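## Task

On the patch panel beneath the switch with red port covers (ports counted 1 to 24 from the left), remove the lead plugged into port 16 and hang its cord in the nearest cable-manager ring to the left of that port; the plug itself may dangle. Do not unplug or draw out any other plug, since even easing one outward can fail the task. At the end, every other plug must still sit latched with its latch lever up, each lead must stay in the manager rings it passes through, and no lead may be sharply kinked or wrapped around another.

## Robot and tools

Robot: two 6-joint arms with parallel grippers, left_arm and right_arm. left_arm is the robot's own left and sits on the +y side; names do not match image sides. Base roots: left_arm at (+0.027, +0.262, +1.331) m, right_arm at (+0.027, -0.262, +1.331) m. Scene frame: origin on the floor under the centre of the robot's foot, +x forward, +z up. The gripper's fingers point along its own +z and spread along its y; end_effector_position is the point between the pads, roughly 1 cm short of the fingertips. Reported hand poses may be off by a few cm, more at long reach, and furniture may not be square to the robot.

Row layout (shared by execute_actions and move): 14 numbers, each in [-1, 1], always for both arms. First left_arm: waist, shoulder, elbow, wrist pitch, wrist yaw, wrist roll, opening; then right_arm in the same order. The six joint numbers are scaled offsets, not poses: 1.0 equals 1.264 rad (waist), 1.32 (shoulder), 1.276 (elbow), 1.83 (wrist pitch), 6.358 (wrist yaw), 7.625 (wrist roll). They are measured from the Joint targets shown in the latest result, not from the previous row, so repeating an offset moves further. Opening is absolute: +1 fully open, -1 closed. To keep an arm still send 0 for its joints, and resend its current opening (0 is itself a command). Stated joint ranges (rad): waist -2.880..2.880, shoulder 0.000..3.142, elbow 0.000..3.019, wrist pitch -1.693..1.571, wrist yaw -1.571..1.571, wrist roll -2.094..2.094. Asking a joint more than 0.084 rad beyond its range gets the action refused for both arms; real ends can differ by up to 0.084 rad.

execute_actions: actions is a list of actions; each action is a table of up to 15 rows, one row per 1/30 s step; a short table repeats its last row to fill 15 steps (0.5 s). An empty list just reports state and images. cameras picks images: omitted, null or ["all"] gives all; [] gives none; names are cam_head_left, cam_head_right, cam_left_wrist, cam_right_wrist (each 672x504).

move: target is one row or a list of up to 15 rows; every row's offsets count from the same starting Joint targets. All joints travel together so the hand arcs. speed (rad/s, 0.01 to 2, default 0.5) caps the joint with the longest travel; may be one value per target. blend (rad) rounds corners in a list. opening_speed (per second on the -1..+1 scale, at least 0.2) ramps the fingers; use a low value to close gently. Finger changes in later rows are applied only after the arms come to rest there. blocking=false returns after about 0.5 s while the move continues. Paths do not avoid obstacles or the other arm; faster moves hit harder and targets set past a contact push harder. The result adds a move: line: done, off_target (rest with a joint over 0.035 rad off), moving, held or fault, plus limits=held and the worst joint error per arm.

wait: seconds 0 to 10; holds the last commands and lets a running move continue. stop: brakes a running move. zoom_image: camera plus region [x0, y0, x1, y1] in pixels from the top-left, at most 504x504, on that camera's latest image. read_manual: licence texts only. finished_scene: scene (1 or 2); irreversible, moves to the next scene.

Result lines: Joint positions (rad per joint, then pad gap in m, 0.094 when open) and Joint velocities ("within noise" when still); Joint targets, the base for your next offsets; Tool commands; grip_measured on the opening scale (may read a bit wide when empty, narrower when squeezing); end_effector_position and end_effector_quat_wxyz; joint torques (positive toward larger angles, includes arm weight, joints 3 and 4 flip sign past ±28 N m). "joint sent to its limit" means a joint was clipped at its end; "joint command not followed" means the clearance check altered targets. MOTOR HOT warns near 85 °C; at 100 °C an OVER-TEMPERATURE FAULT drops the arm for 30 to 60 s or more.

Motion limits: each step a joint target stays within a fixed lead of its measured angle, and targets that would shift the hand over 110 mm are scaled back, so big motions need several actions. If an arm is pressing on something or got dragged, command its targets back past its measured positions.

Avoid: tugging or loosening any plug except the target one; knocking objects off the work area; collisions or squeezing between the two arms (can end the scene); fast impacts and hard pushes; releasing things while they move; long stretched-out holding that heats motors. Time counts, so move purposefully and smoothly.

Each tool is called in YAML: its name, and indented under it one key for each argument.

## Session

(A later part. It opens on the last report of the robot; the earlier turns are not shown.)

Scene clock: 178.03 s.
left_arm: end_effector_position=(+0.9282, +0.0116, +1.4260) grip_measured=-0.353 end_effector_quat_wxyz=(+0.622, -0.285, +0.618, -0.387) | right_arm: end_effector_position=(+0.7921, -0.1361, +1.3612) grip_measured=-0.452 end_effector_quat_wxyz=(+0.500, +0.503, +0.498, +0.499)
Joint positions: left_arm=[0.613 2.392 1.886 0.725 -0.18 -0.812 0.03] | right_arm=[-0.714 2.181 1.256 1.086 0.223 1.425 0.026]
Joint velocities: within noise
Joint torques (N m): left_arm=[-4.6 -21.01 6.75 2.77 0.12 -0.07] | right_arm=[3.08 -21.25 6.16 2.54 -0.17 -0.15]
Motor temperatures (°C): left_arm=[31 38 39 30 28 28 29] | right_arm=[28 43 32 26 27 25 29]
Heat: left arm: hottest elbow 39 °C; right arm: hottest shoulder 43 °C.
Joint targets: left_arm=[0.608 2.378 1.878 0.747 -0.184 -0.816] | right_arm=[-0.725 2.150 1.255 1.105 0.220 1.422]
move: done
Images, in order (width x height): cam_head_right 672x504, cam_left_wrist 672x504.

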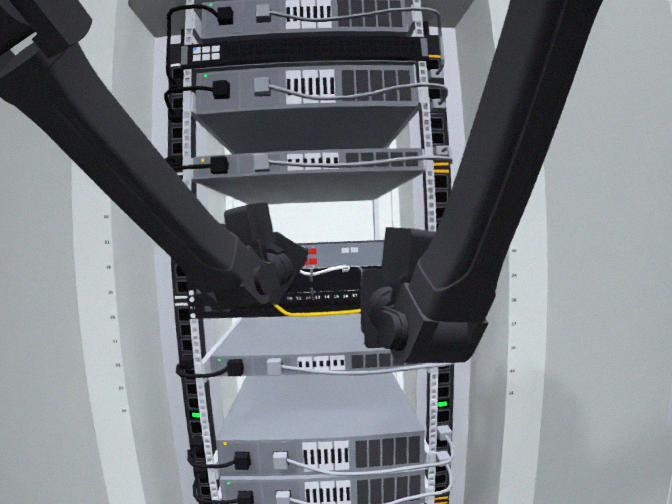

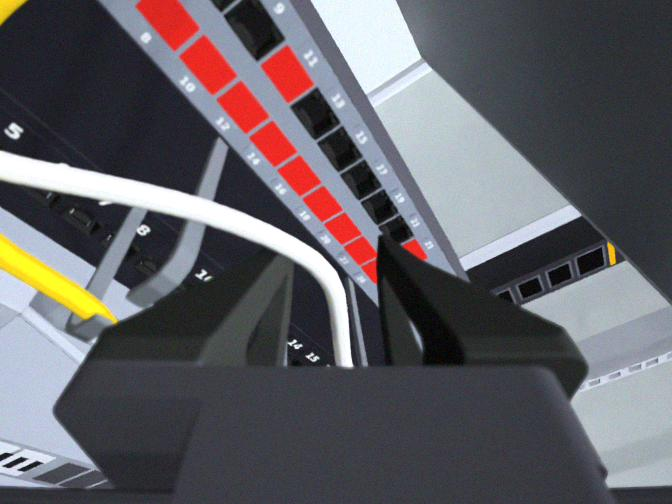

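move:
  target: [-0.015, -0.105, -0.262, 0.1016, -0.0036, 0, -0.35, 0, 0, 0, 0, 0, 0, -0.45]
  speed: 0.15

zoom_image:
  camera: "cam_head_right"
  region: [250, 240, 370, 330]

zoom_image:
  camera: "cam_head_left"
  region: [310, 240, 430, 330]

zoom_image:
  camera: "cam_right_wrist"
  region: [240, 130, 420, 370]

Scene clock: 181.20 s.
left_arm: end_effector_position=(+0.8526, +0.0247, +1.4163) grip_measured=-0.353 end_effector_quat_wxyz=(+0.620, -0.289, +0.620, -0.384) | right_arm: end_effector_position=(+0.7921, -0.1361, +1.3612) grip_measured=-0.452 end_effector_quat_wxyz=(+0.500, +0.503, +0.498, +0.499)
Joint positions: left_arm=[0.597 2.252 1.552 0.911 -0.203 -0.812 0.03] | right_arm=[-0.714 2.181 1.256 1.086 0.223 1.425 0.026]
Joint velocities: within noise
Joint torques (N m): left_arm=[-4.37 -19.43 5.52 2.69 0.1 -0.09] | right_arm=[3.37 -21.07 6.15 2.5 -0.17 -0.16]
Motor temperatures (°C): left_arm=[31 38 38 30 28 28 29] | right_arm=[28 43 32 26 27 25 29]
Heat: left arm: hottest shoulder 38 °C; right arm: hottest shoulder 43 °C.
Joint targets: left_arm=[0.589 2.239 1.544 0.933 -0.207 -0.816] | right_arm=[-0.725 2.150 1.255 1.105 0.220 1.422]
move: done

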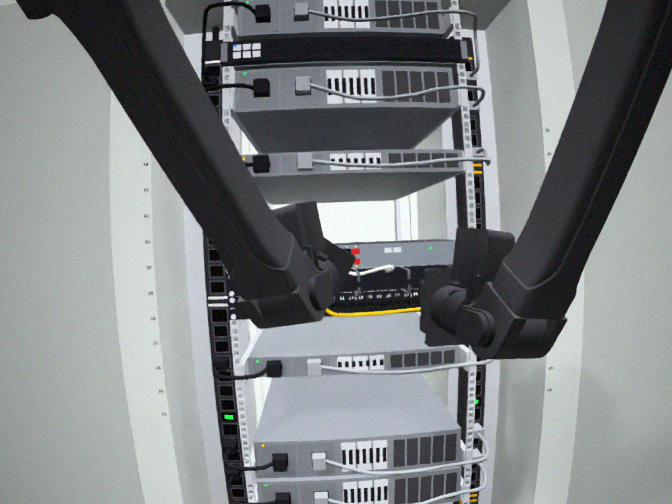

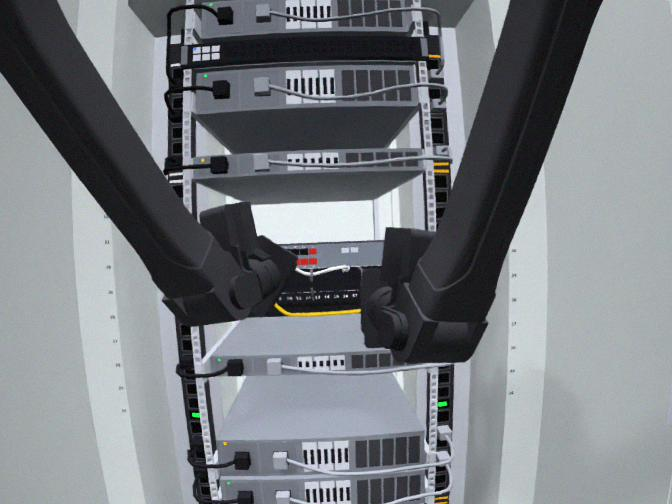

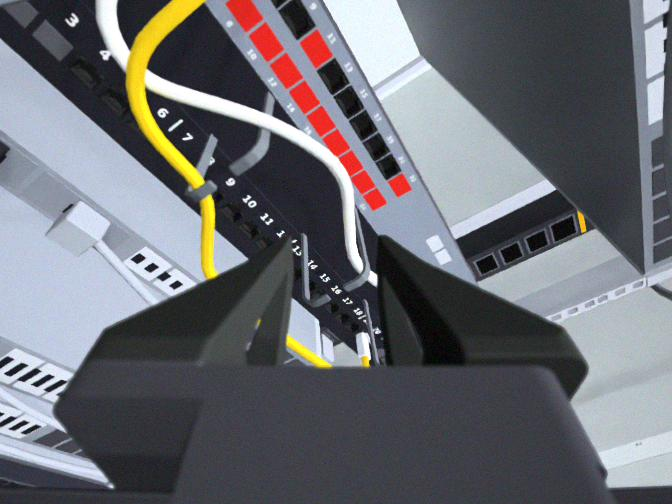

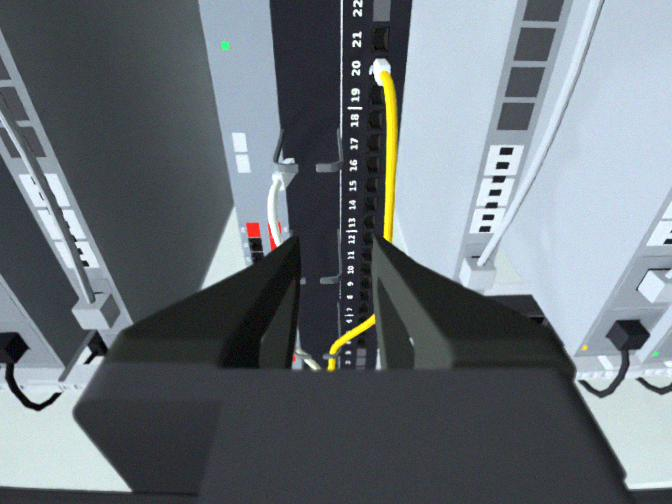

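Scaled by 4.200 from the camera's 672x504 image, which has a finer 960x720 frame.

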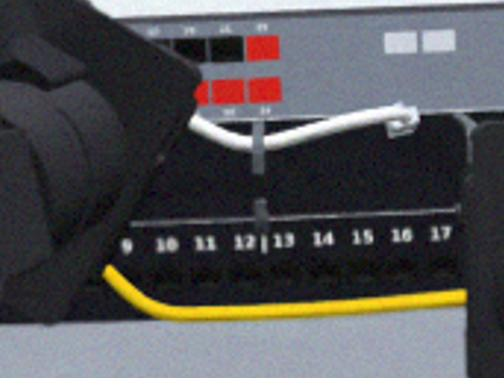

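Scaled by 4.200 from the camera's 672x504 image, which has a finer 960x720 frame.

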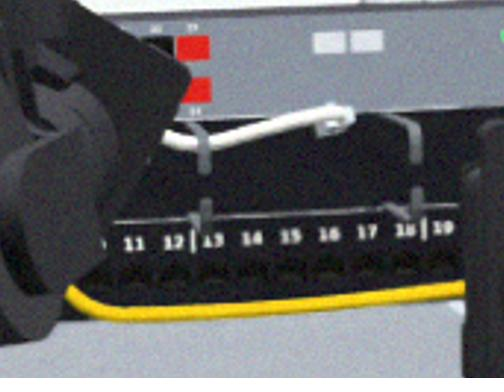

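Scaled by 2.100 from the camera's 672x504 image, which has a finer 960x720 frame.

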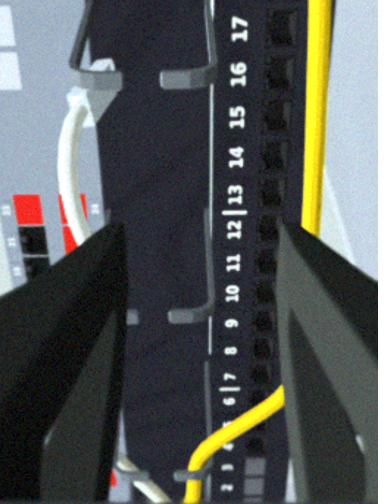

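zoom_image:
  camera: "cam_left_wrist"
  region: [90, 40, 400, 350]

zoom_image:
  camera: "cam_left_wrist"
  region: [180, 80, 300, 220]

Scaled by 1.626 from the camera's 672x504 image, which has a finer 960x720 frame.

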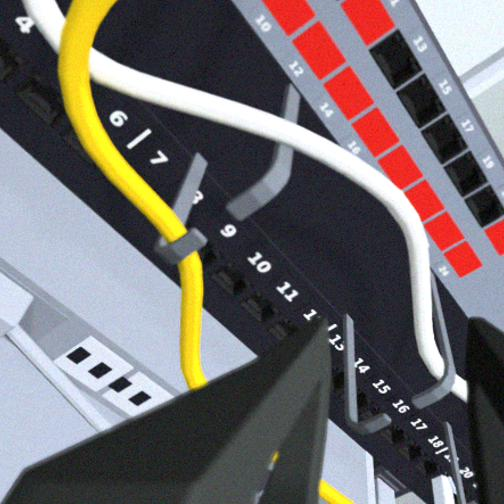

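Scaled by 3.600 from the camera's 672x504 image, which has a finer 960x720 frame.

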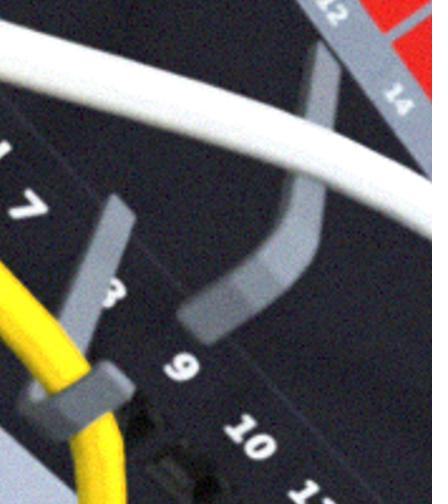

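zoom_image:
  camera: "cam_right_wrist"
  region: [280, 335, 360, 375]

Scaled by 6.300 from the camera's 672x504 image, which has a finer 960x720 frame.

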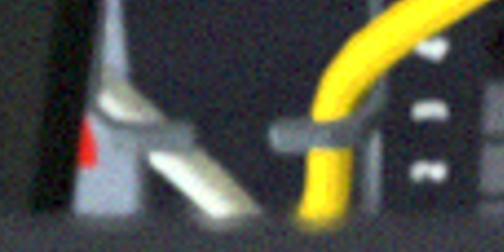

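move:
  target: [0.1282, -0.1712, -0.3425, 0.0926, 0.0013, -0.0831, -0.35, 0, 0, 0, 0, 0, 0, -0.45]
  speed: 0.4

zoom_image:
  camera: "cam_left_wrist"
  region: [200, 100, 500, 325]

zoom_image:
  camera: "cam_head_right"
  region: [220, 230, 380, 330]

zoom_image:
  camera: "cam_head_left"
  region: [270, 230, 430, 330]

Scene clock: 185.77 s.
left_arm: end_effector_position=(+0.7620, +0.1669, +1.4085) grip_measured=-0.353 end_effector_quat_wxyz=(+0.501, -0.507, +0.489, -0.503) | right_arm: end_effector_position=(+0.7921, -0.1361, +1.3612) grip_measured=-0.452 end_effector_quat_wxyz=(+0.500, +0.503, +0.498, +0.499)
Joint positions: left_arm=[0.743 2.024 1.114 1.081 -0.202 -1.442 0.03] | right_arm=[-0.714 2.181 1.256 1.086 0.223 1.425 0.026]
Joint velocities: within noise
Joint torques (N m): left_arm=[-2.61 -15.79 4.08 2.89 0.36 -0.08] | right_arm=[3.08 -21.48 6.2 2.48 -0.18 -0.14]
Motor temperatures (°C): left_arm=[31 38 38 30 28 28 29] | right_arm=[28 43 32 26 27 25 29]
Heat: left arm: hottest shoulder 38 °C; right arm: hottest shoulder 43 °C.
Joint targets: left_arm=[0.751 2.013 1.107 1.102 -0.199 -1.450] | right_arm=[-0.725 2.150 1.255 1.105 0.220 1.422]
move: done

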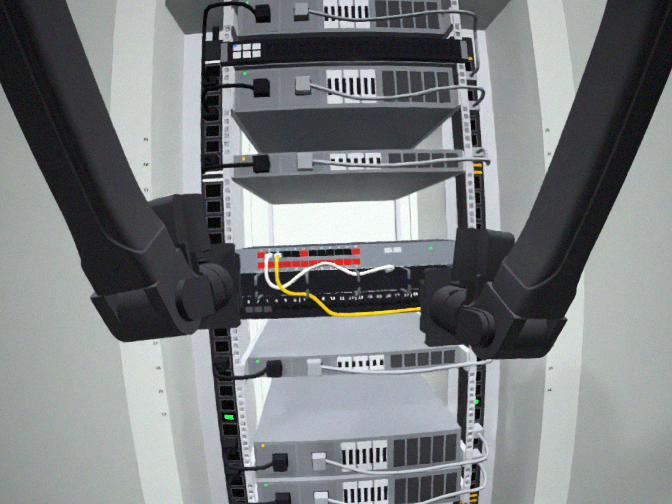

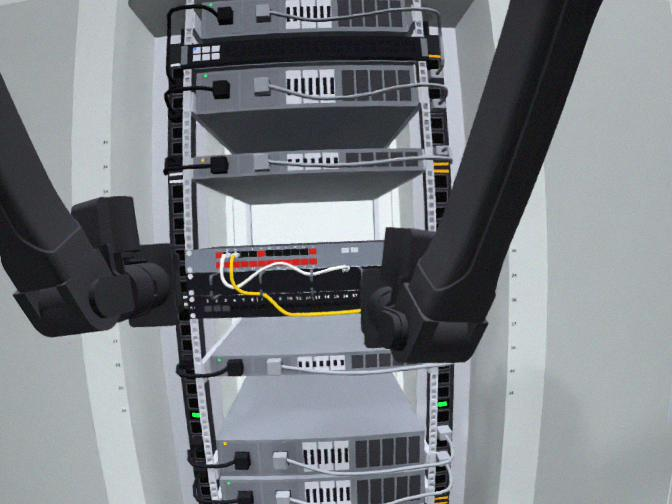

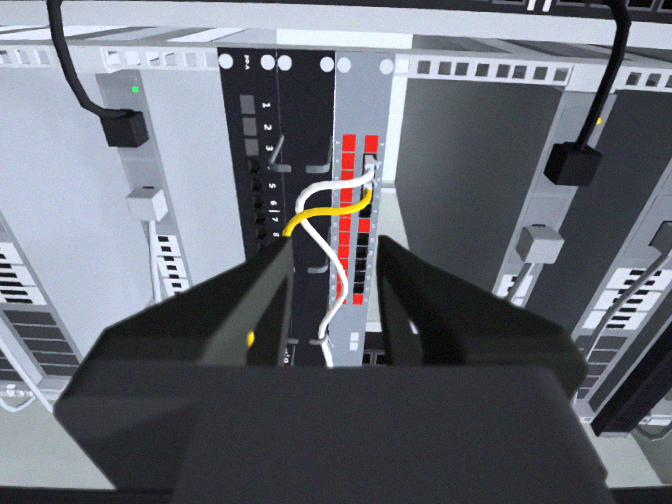

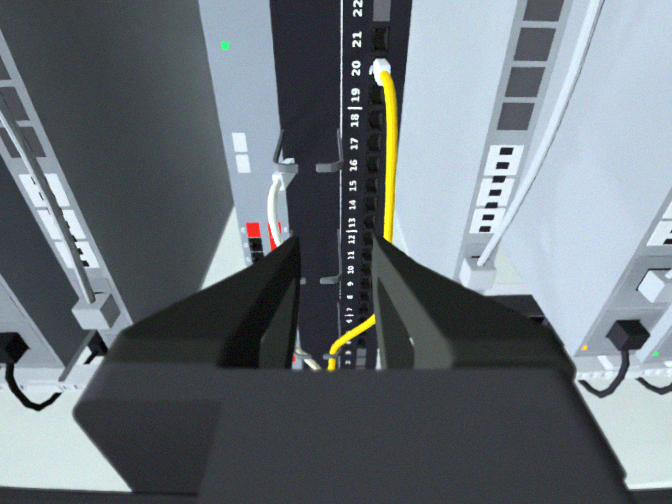

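Scaled by 1.680 from the camera's 672x504 image, which has a finer 960x720 frame.

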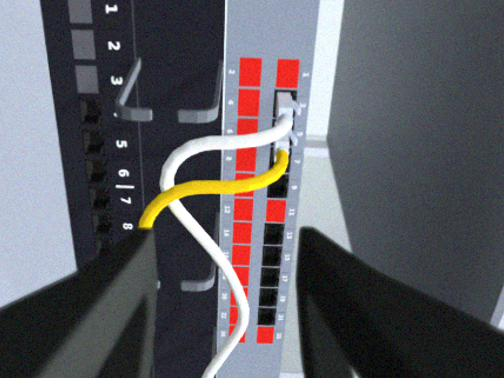

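Scaled by 3.150 from the camera's 672x504 image, which has a finer 960x720 frame.

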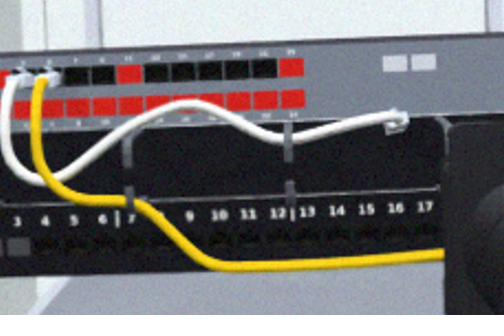

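Scaled by 3.150 from the camera's 672x504 image, which has a finer 960x720 frame.

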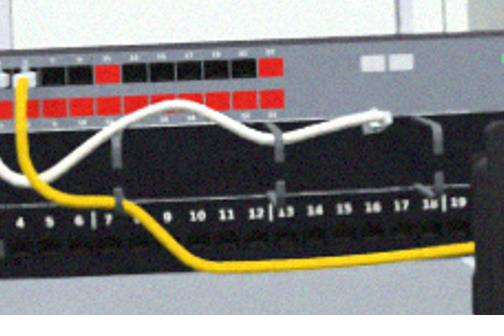

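zoom_image:
  camera: "cam_left_wrist"
  region: [285, 160, 365, 280]

zoom_image:
  camera: "cam_head_right"
  region: [235, 255, 285, 305]

zoom_image:
  camera: "cam_head_left"
  region: [285, 255, 335, 305]

Scaled by 4.200 from the camera's 672x504 image, which has a finer 960x720 frame.

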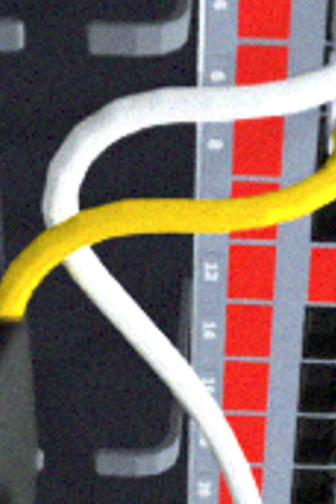

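Scaled by 10.080 from the camera's 672x504 image, which has a finer 960x720 frame.

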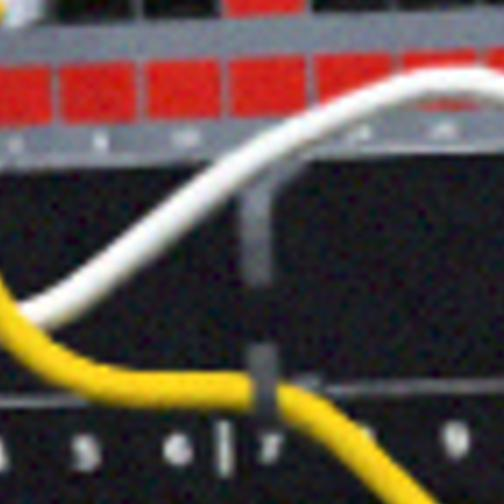

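Scaled by 10.080 from the camera's 672x504 image, which has a finer 960x720 frame.

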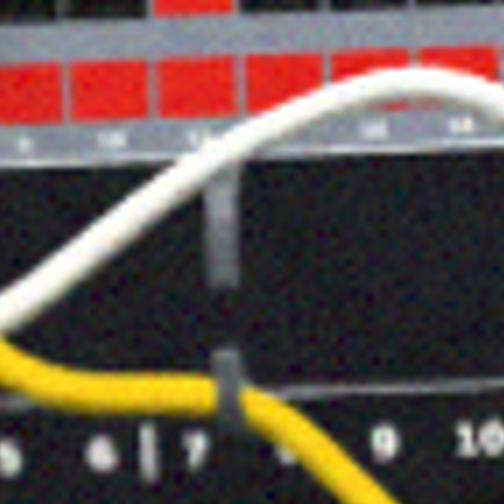

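move:
  target:
    - [0,0,0,0,0,0,-0.45,-0.0538,-0.0311,-0.0537,0.0151,-0.0109,0,-0.45]
    - [-0.1883,0.2098,0.4216,-0.1426,-0.0465,0.0094,-0.45,-0.0538,-0.0311,-0.0537,0.0151,-0.0109,0,-0.45]
  speed: 0.4

zoom_image:
  camera: "cam_left_wrist"
  region: [200, 100, 500, 325]

zoom_image:
  camera: "cam_right_wrist"
  region: [240, 180, 400, 370]

Scene clock: 194.07 s.
left_arm: end_effector_position=(+0.8442, +0.0001, +1.4233) grip_measured=-0.447 end_effector_quat_wxyz=(+0.518, -0.520, +0.476, -0.485) | right_arm: end_effector_position=(+0.7814, -0.1834, +1.3631) grip_measured=-0.452 end_effector_quat_wxyz=(+0.504, +0.501, +0.499, +0.496)
Joint positions: left_arm=[0.51 2.26 1.6 0.855 -0.491 -1.385 0.026] | right_arm=[-0.788 2.14 1.188 1.113 0.154 1.425 0.026]
Joint velocities: within noise
Joint torques (N m): left_arm=[-3.72 -16.5 9.52 1.36 0.14 0.04] | right_arm=[3.25 -20.84 5.79 2.55 -0.17 -0.16]
Motor temperatures (°C): left_arm=[31 38 37 30 28 28 29] | right_arm=[28 43 32 26 27 25 29]
Heat: left arm: hottest shoulder 38 °C; right arm: hottest shoulder 43 °C.
Joint targets: left_arm=[0.513 2.290 1.645 0.841 -0.494 -1.378] | right_arm=[-0.793 2.109 1.187 1.133 0.151 1.422]
move: off_target (left_arm); left_arm: the elbow is farthest, 0.045 rad from its target

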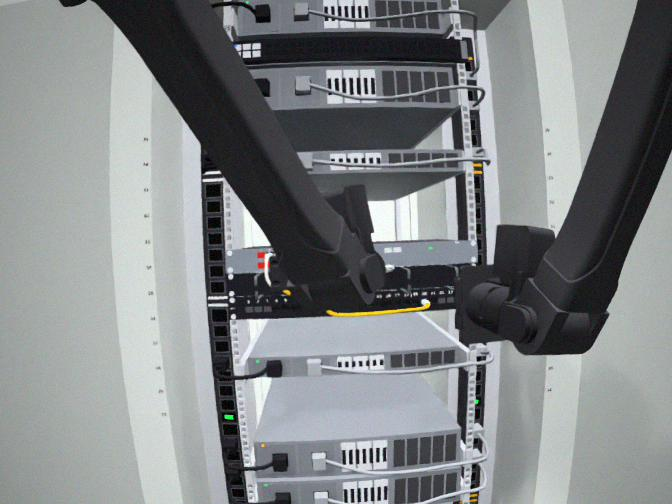

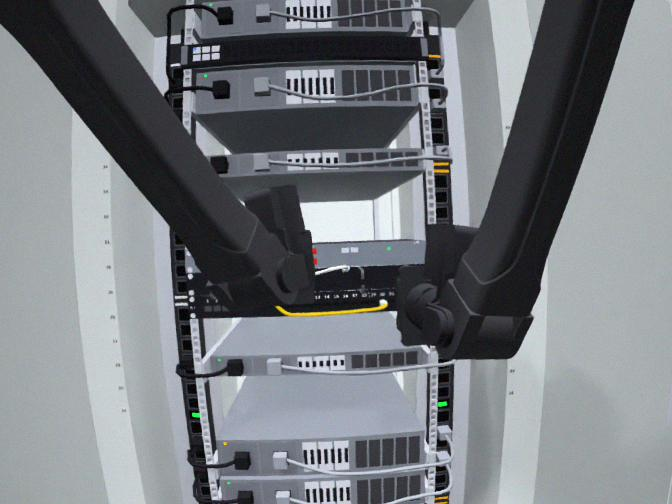

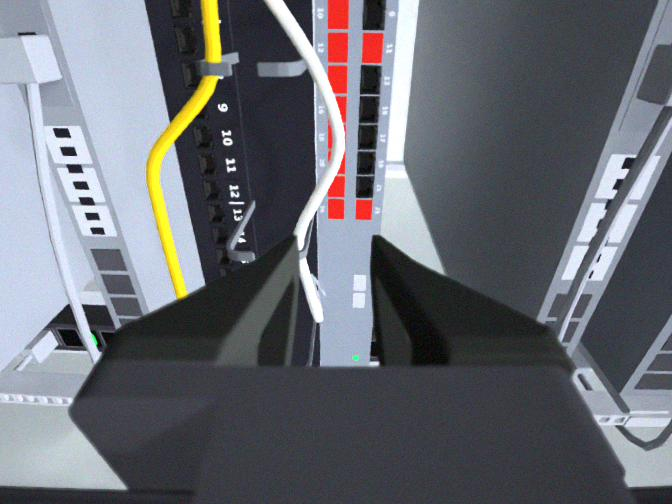

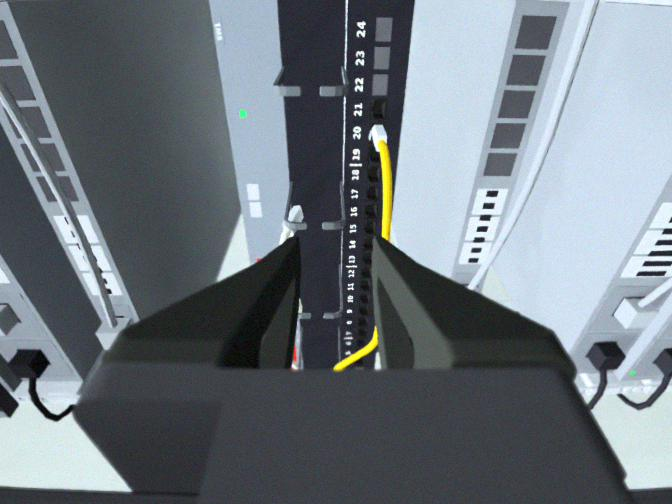

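Scaled by 1.680 from the camera's 672x504 image, which has a finer 960x720 frame.

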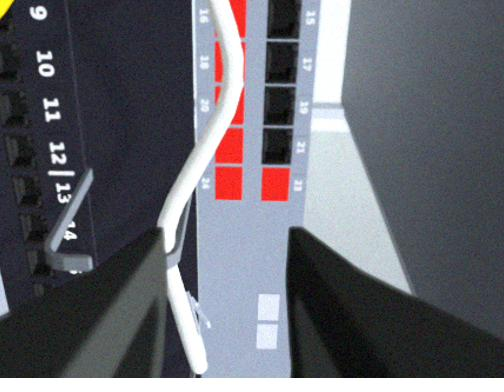

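Scaled by 2.653 from the camera's 672x504 image, which has a finer 960x720 frame.

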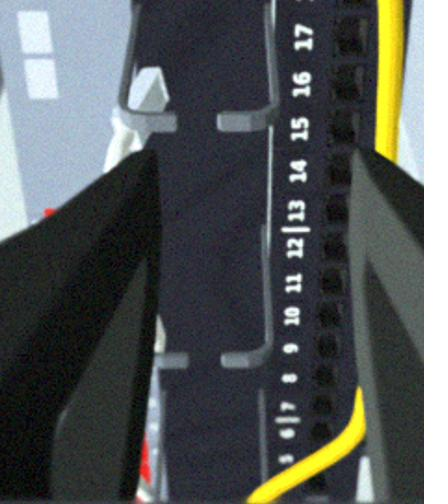

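move:
  target: [0.0314, 0.0744, 0.1773, -0.0721, 0.0039, 0, -0.45, 0,0,0,0,0,0,-0.45]
  speed: 0.2

zoom_image:
  camera: "cam_left_wrist"
  region: [200, 80, 480, 370]

Scene clock: 196.63 s.
left_arm: end_effector_position=(+0.8994, +0.0027, +1.4254) grip_measured=-0.447 end_effector_quat_wxyz=(+0.521, -0.521, +0.476, -0.479) | right_arm: end_effector_position=(+0.7814, -0.1834, +1.3631) grip_measured=-0.452 end_effector_quat_wxyz=(+0.504, +0.501, +0.499, +0.496)
Joint positions: left_arm=[0.541 2.355 1.823 0.724 -0.473 -1.384 0.026] | right_arm=[-0.788 2.14 1.188 1.113 0.154 1.425 0.026]
Joint velocities: within noise
Joint torques (N m): left_arm=[-3.02 -17.32 10.37 1.17 0.37 0] | right_arm=[3.19 -20.54 5.83 2.56 -0.17 -0.14]
Motor temperatures (°C): left_arm=[31 38 37 30 28 28 29] | right_arm=[28 43 32 26 27 25 29]
Heat: left arm: hottest shoulder 38 °C; right arm: hottest shoulder 43 °C.
Joint targets: left_arm=[0.552 2.388 1.871 0.709 -0.469 -1.378] | right_arm=[-0.793 2.109 1.187 1.133 0.151 1.422]
move: off_target (left_arm); left_arm: the elbow is farthest, 0.049 rad from its target

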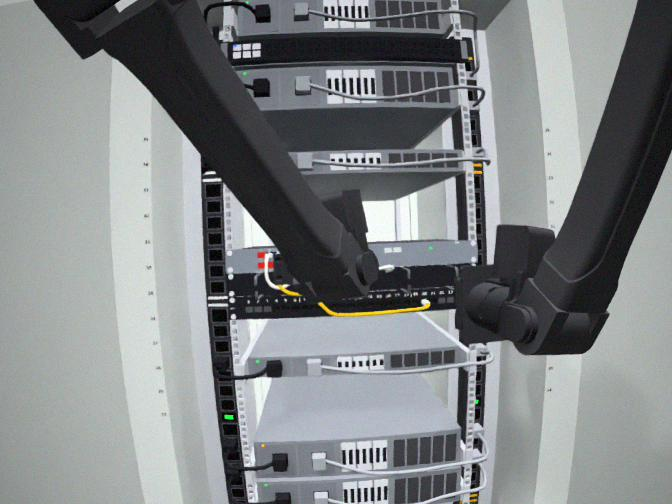

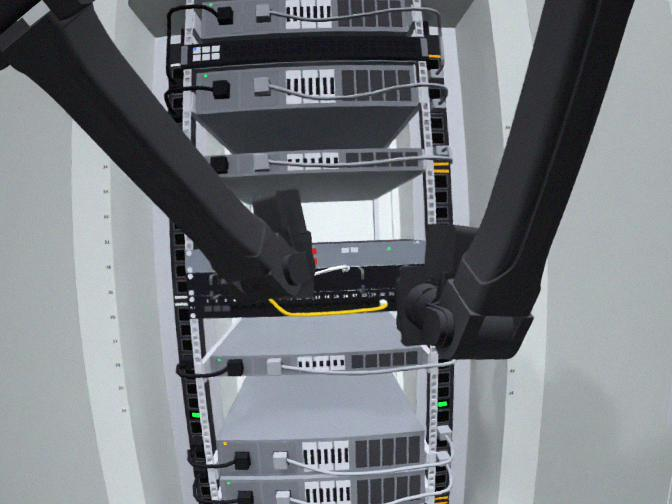

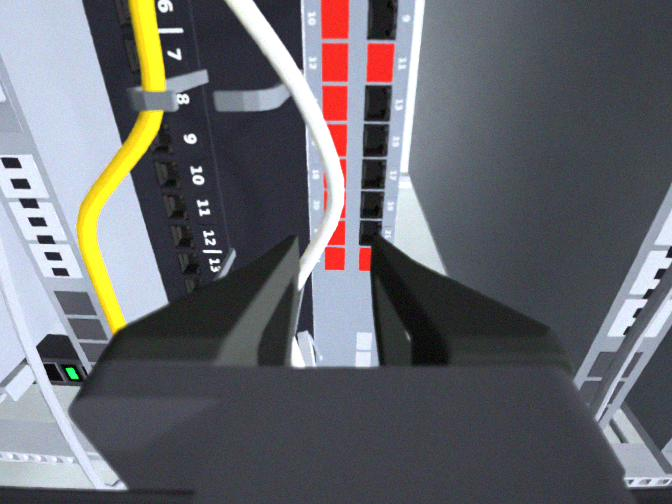

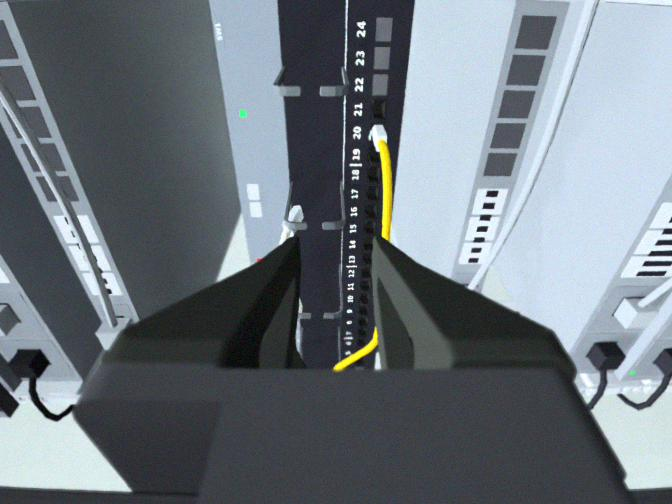

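Scaled by 1.738 from the camera's 672x504 image, which has a finer 960x720 frame.

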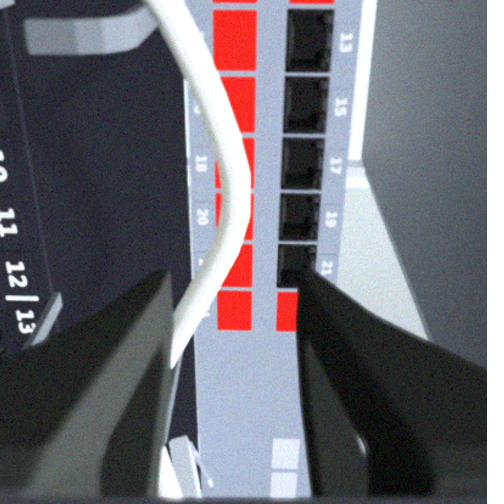

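move:
  target: [0.0214, 0.0439, 0.0987, -0.0404, 0.0039, 0, -0.45, 0,0,0,0,0,0,-0.45]
  speed: 0.15
  cameras: ["cam_left_wrist", "cam_head_right"]

zoom_image:
  camera: "cam_left_wrist"
  region: [200, 80, 480, 370]

Scene clock: 198.80 s.
left_arm: end_effector_position=(+0.9297, +0.0125, +1.4221) grip_measured=-0.447 end_effector_quat_wxyz=(+0.522, -0.521, +0.479, -0.476) | right_arm: end_effector_position=(+0.7814, -0.1834, +1.3631) grip_measured=-0.452 end_effector_quat_wxyz=(+0.504, +0.501, +0.499, +0.496)
Joint positions: left_arm=[0.568 2.412 1.947 0.65 -0.448 -1.384 0.026] | right_arm=[-0.788 2.14 1.188 1.113 0.154 1.425 0.026]
Joint velocities: within noise
Joint torques (N m): left_arm=[-3.55 -18.2 10.81 1.18 0.37 0.08] | right_arm=[3.25 -20.84 5.83 2.54 -0.15 -0.14]
Motor temperatures (°C): left_arm=[31 38 37 29 28 28 29] | right_arm=[28 43 32 26 27 25 29]
Heat: left arm: hottest shoulder 38 °C; right arm: hottest shoulder 43 °C.
Joint targets: left_arm=[0.579 2.446 1.997 0.635 -0.444 -1.378] | right_arm=[-0.793 2.109 1.187 1.133 0.151 1.422]
move: off_target (left_arm); left_arm: the elbow is farthest, 0.050 rad from its target
Images, in order (width x height): cam_head_right 672x504, cam_left_wrist 672x504.

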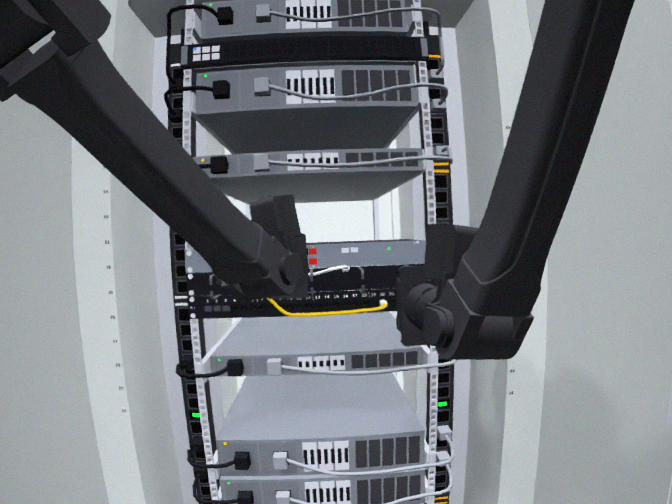

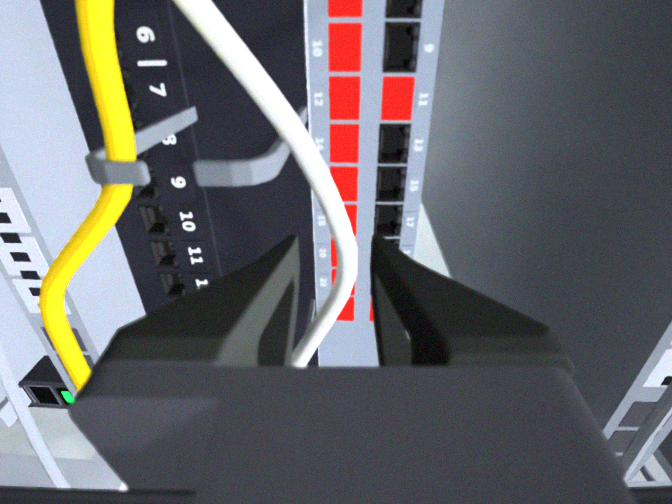

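Scaled by 1.738 from the camera's 672x504 image, which has a finer 960x720 frame.

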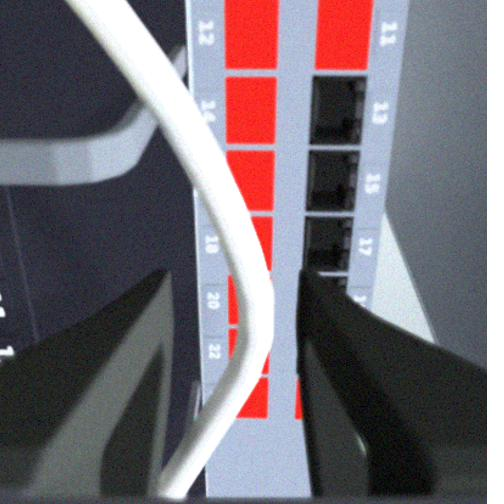

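move:
  target: [0,0,0,0,0,0, -0.98, 0,0,0,0,0,0,-0.45]
  opening_speed: 0.4
  cameras: ["cam_left_wrist", "cam_head_right", "cam_right_wrist"]

zoom_image:
  camera: "cam_left_wrist"
  region: [160, 80, 440, 370]

zoom_image:
  camera: "cam_head_right"
  region: [290, 240, 390, 320]

Scene clock: 200.83 s.
left_arm: end_effector_position=(+0.9302, +0.0125, +1.4216) grip_measured=-0.914 end_effector_quat_wxyz=(+0.527, -0.516, +0.485, -0.470) | right_arm: end_effector_position=(+0.7814, -0.1834, +1.3631) grip_measured=-0.452 end_effector_quat_wxyz=(+0.504, +0.501, +0.499, +0.496)
Joint positions: left_arm=[0.568 2.414 1.949 0.649 -0.447 -1.363 0.004] | right_arm=[-0.788 2.14 1.188 1.113 0.154 1.425 0.026]
Joint velocities: within noise
Joint torques (N m): left_arm=[-3.66 -18.67 10.65 1.39 0.32 -0.16] | right_arm=[3.49 -21.25 5.82 2.61 -0.17 -0.16]
Motor temperatures (°C): left_arm=[31 38 38 29 28 28 29] | right_arm=[28 43 31 26 27 25 29]
Heat: left arm: hottest shoulder 38 °C; right arm: hottest shoulder 43 °C.
Joint targets: left_arm=[0.579 2.446 1.997 0.635 -0.444 -1.378] | right_arm=[-0.793 2.109 1.187 1.133 0.151 1.422]
move: off_target (left_arm); left_arm: the elbow is farthest, 0.048 rad from its target
Images, in order (width x height): cam_head_right 672x504, cam_left_wrist 672x504, cam_right_wrist 672x504.

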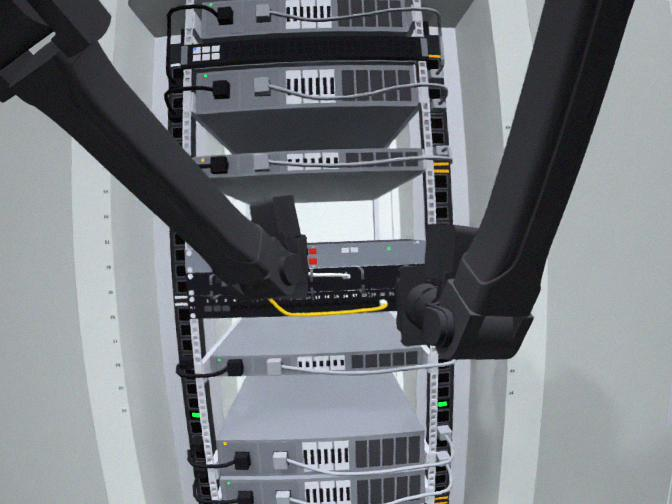

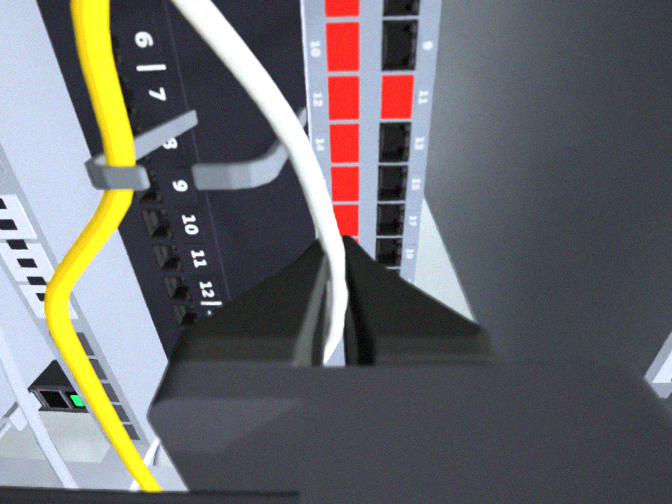

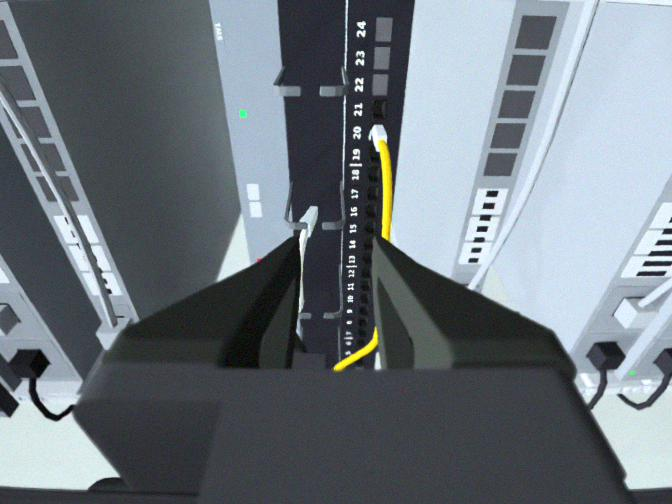

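Scaled by 1.738 from the camera's 672x504 image, which has a finer 960x720 frame.

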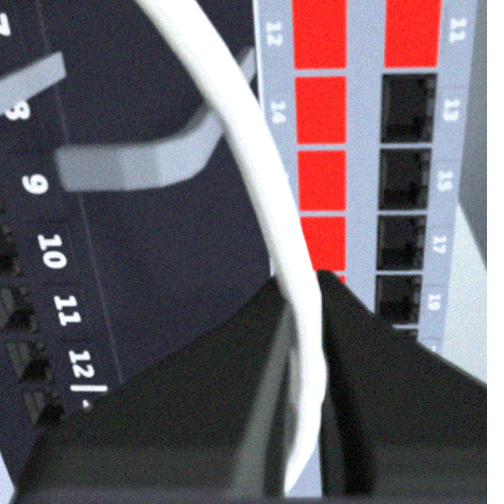

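Scaled by 5.040 from the camera's 672x504 image, which has a finer 960x720 frame.

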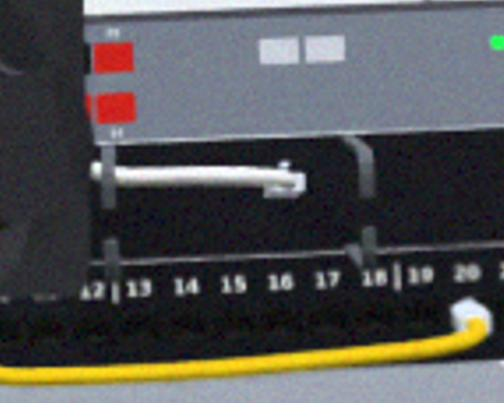

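move:
  target:
    - [0,0,-0.0392,0.0164,0,0, -0.98, 0,0,0,0,0,0,-0.45]
    - [-0.053,-0.0045,-0.08,0.0749,-0.0413,-0.0164, -0.98, 0,0,0,0,0,0,-0.45]
  speed: 0.12
  cameras: ["cam_left_wrist", "cam_head_right", "cam_right_wrist"]

zoom_image:
  camera: "cam_left_wrist"
  region: [160, 80, 440, 370]

zoom_image:
  camera: "cam_head_right"
  region: [290, 240, 390, 320]

Scene clock: 205.20 s.
left_arm: end_effector_position=(+0.9014, +0.0216, +1.4096) grip_measured=-0.918 end_effector_quat_wxyz=(+0.538, -0.598, +0.387, -0.451) | right_arm: end_effector_position=(+0.7814, -0.1834, +1.3631) grip_measured=-0.452 end_effector_quat_wxyz=(+0.504, +0.501, +0.499, +0.496)
Joint positions: left_arm=[0.528 2.42 1.904 0.74 -0.697 -1.485 0.004] | right_arm=[-0.788 2.14 1.188 1.113 0.154 1.425 0.026]
Joint velocities: within noise
Joint torques (N m): left_arm=[-5.19 -18.84 6.42 3.15 -0.15 -0.19] | right_arm=[3.31 -20.78 5.79 2.61 -0.17 -0.14]
Motor temperatures (°C): left_arm=[31 38 37 29 29 28 29] | right_arm=[28 43 31 26 27 25 29]
Heat: left arm: hottest shoulder 38 °C; right arm: hottest shoulder 43 °C.
Joint targets: left_arm=[0.512 2.440 1.895 0.772 -0.707 -1.503] | right_arm=[-0.793 2.109 1.187 1.133 0.151 1.422]
move: done
Images, in order (width x height): cam_head_right 672x504, cam_left_wrist 672x504, cam_right_wrist 672x504.

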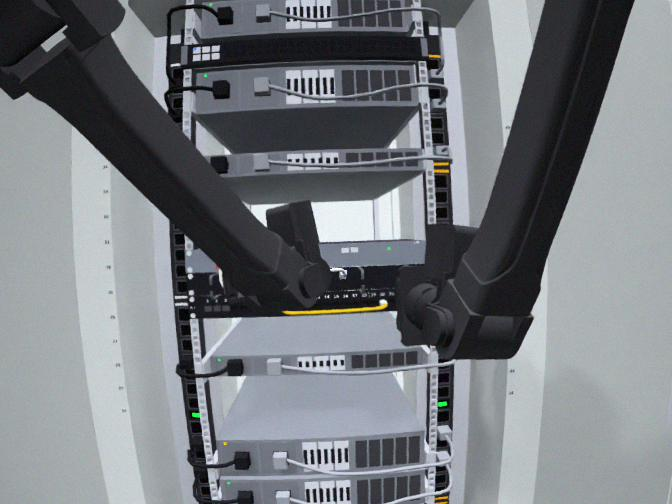

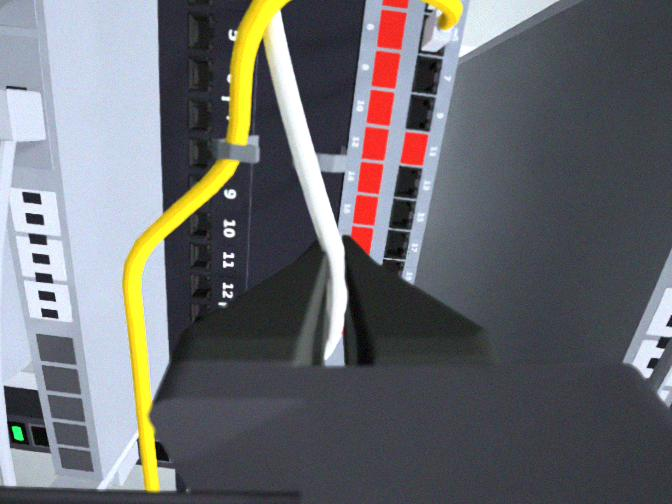

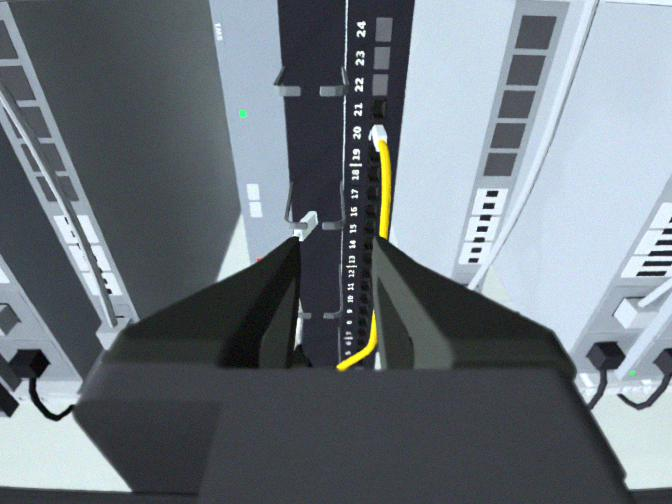

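Scaled by 1.738 from the camera's 672x504 image, which has a finer 960x720 frame.

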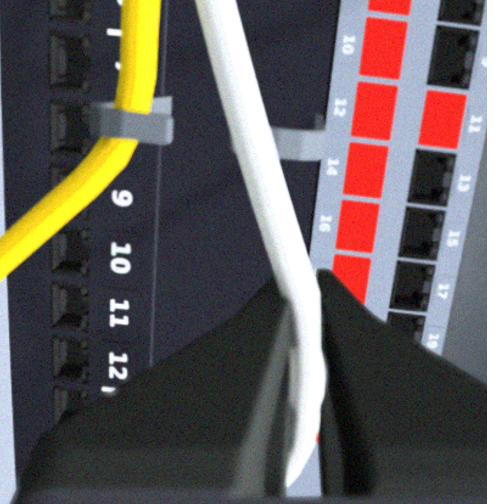

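Scaled by 5.040 from the camera's 672x504 image, which has a finer 960x720 frame.

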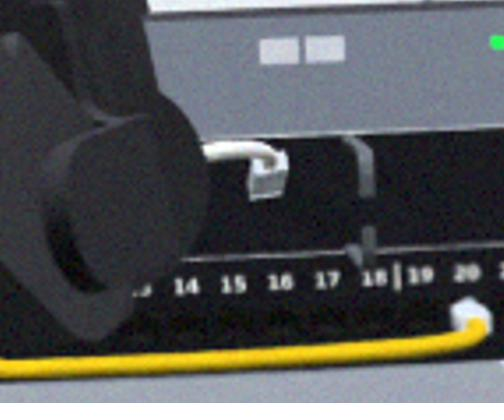

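zoom_image:
  camera: "cam_right_wrist"
  region: [270, 190, 360, 340]

Scaled by 3.360 from the camera's 672x504 image, which has a finer 960x720 frame.

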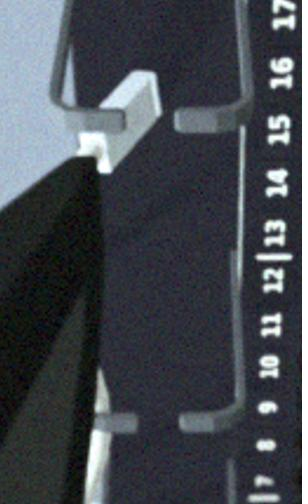

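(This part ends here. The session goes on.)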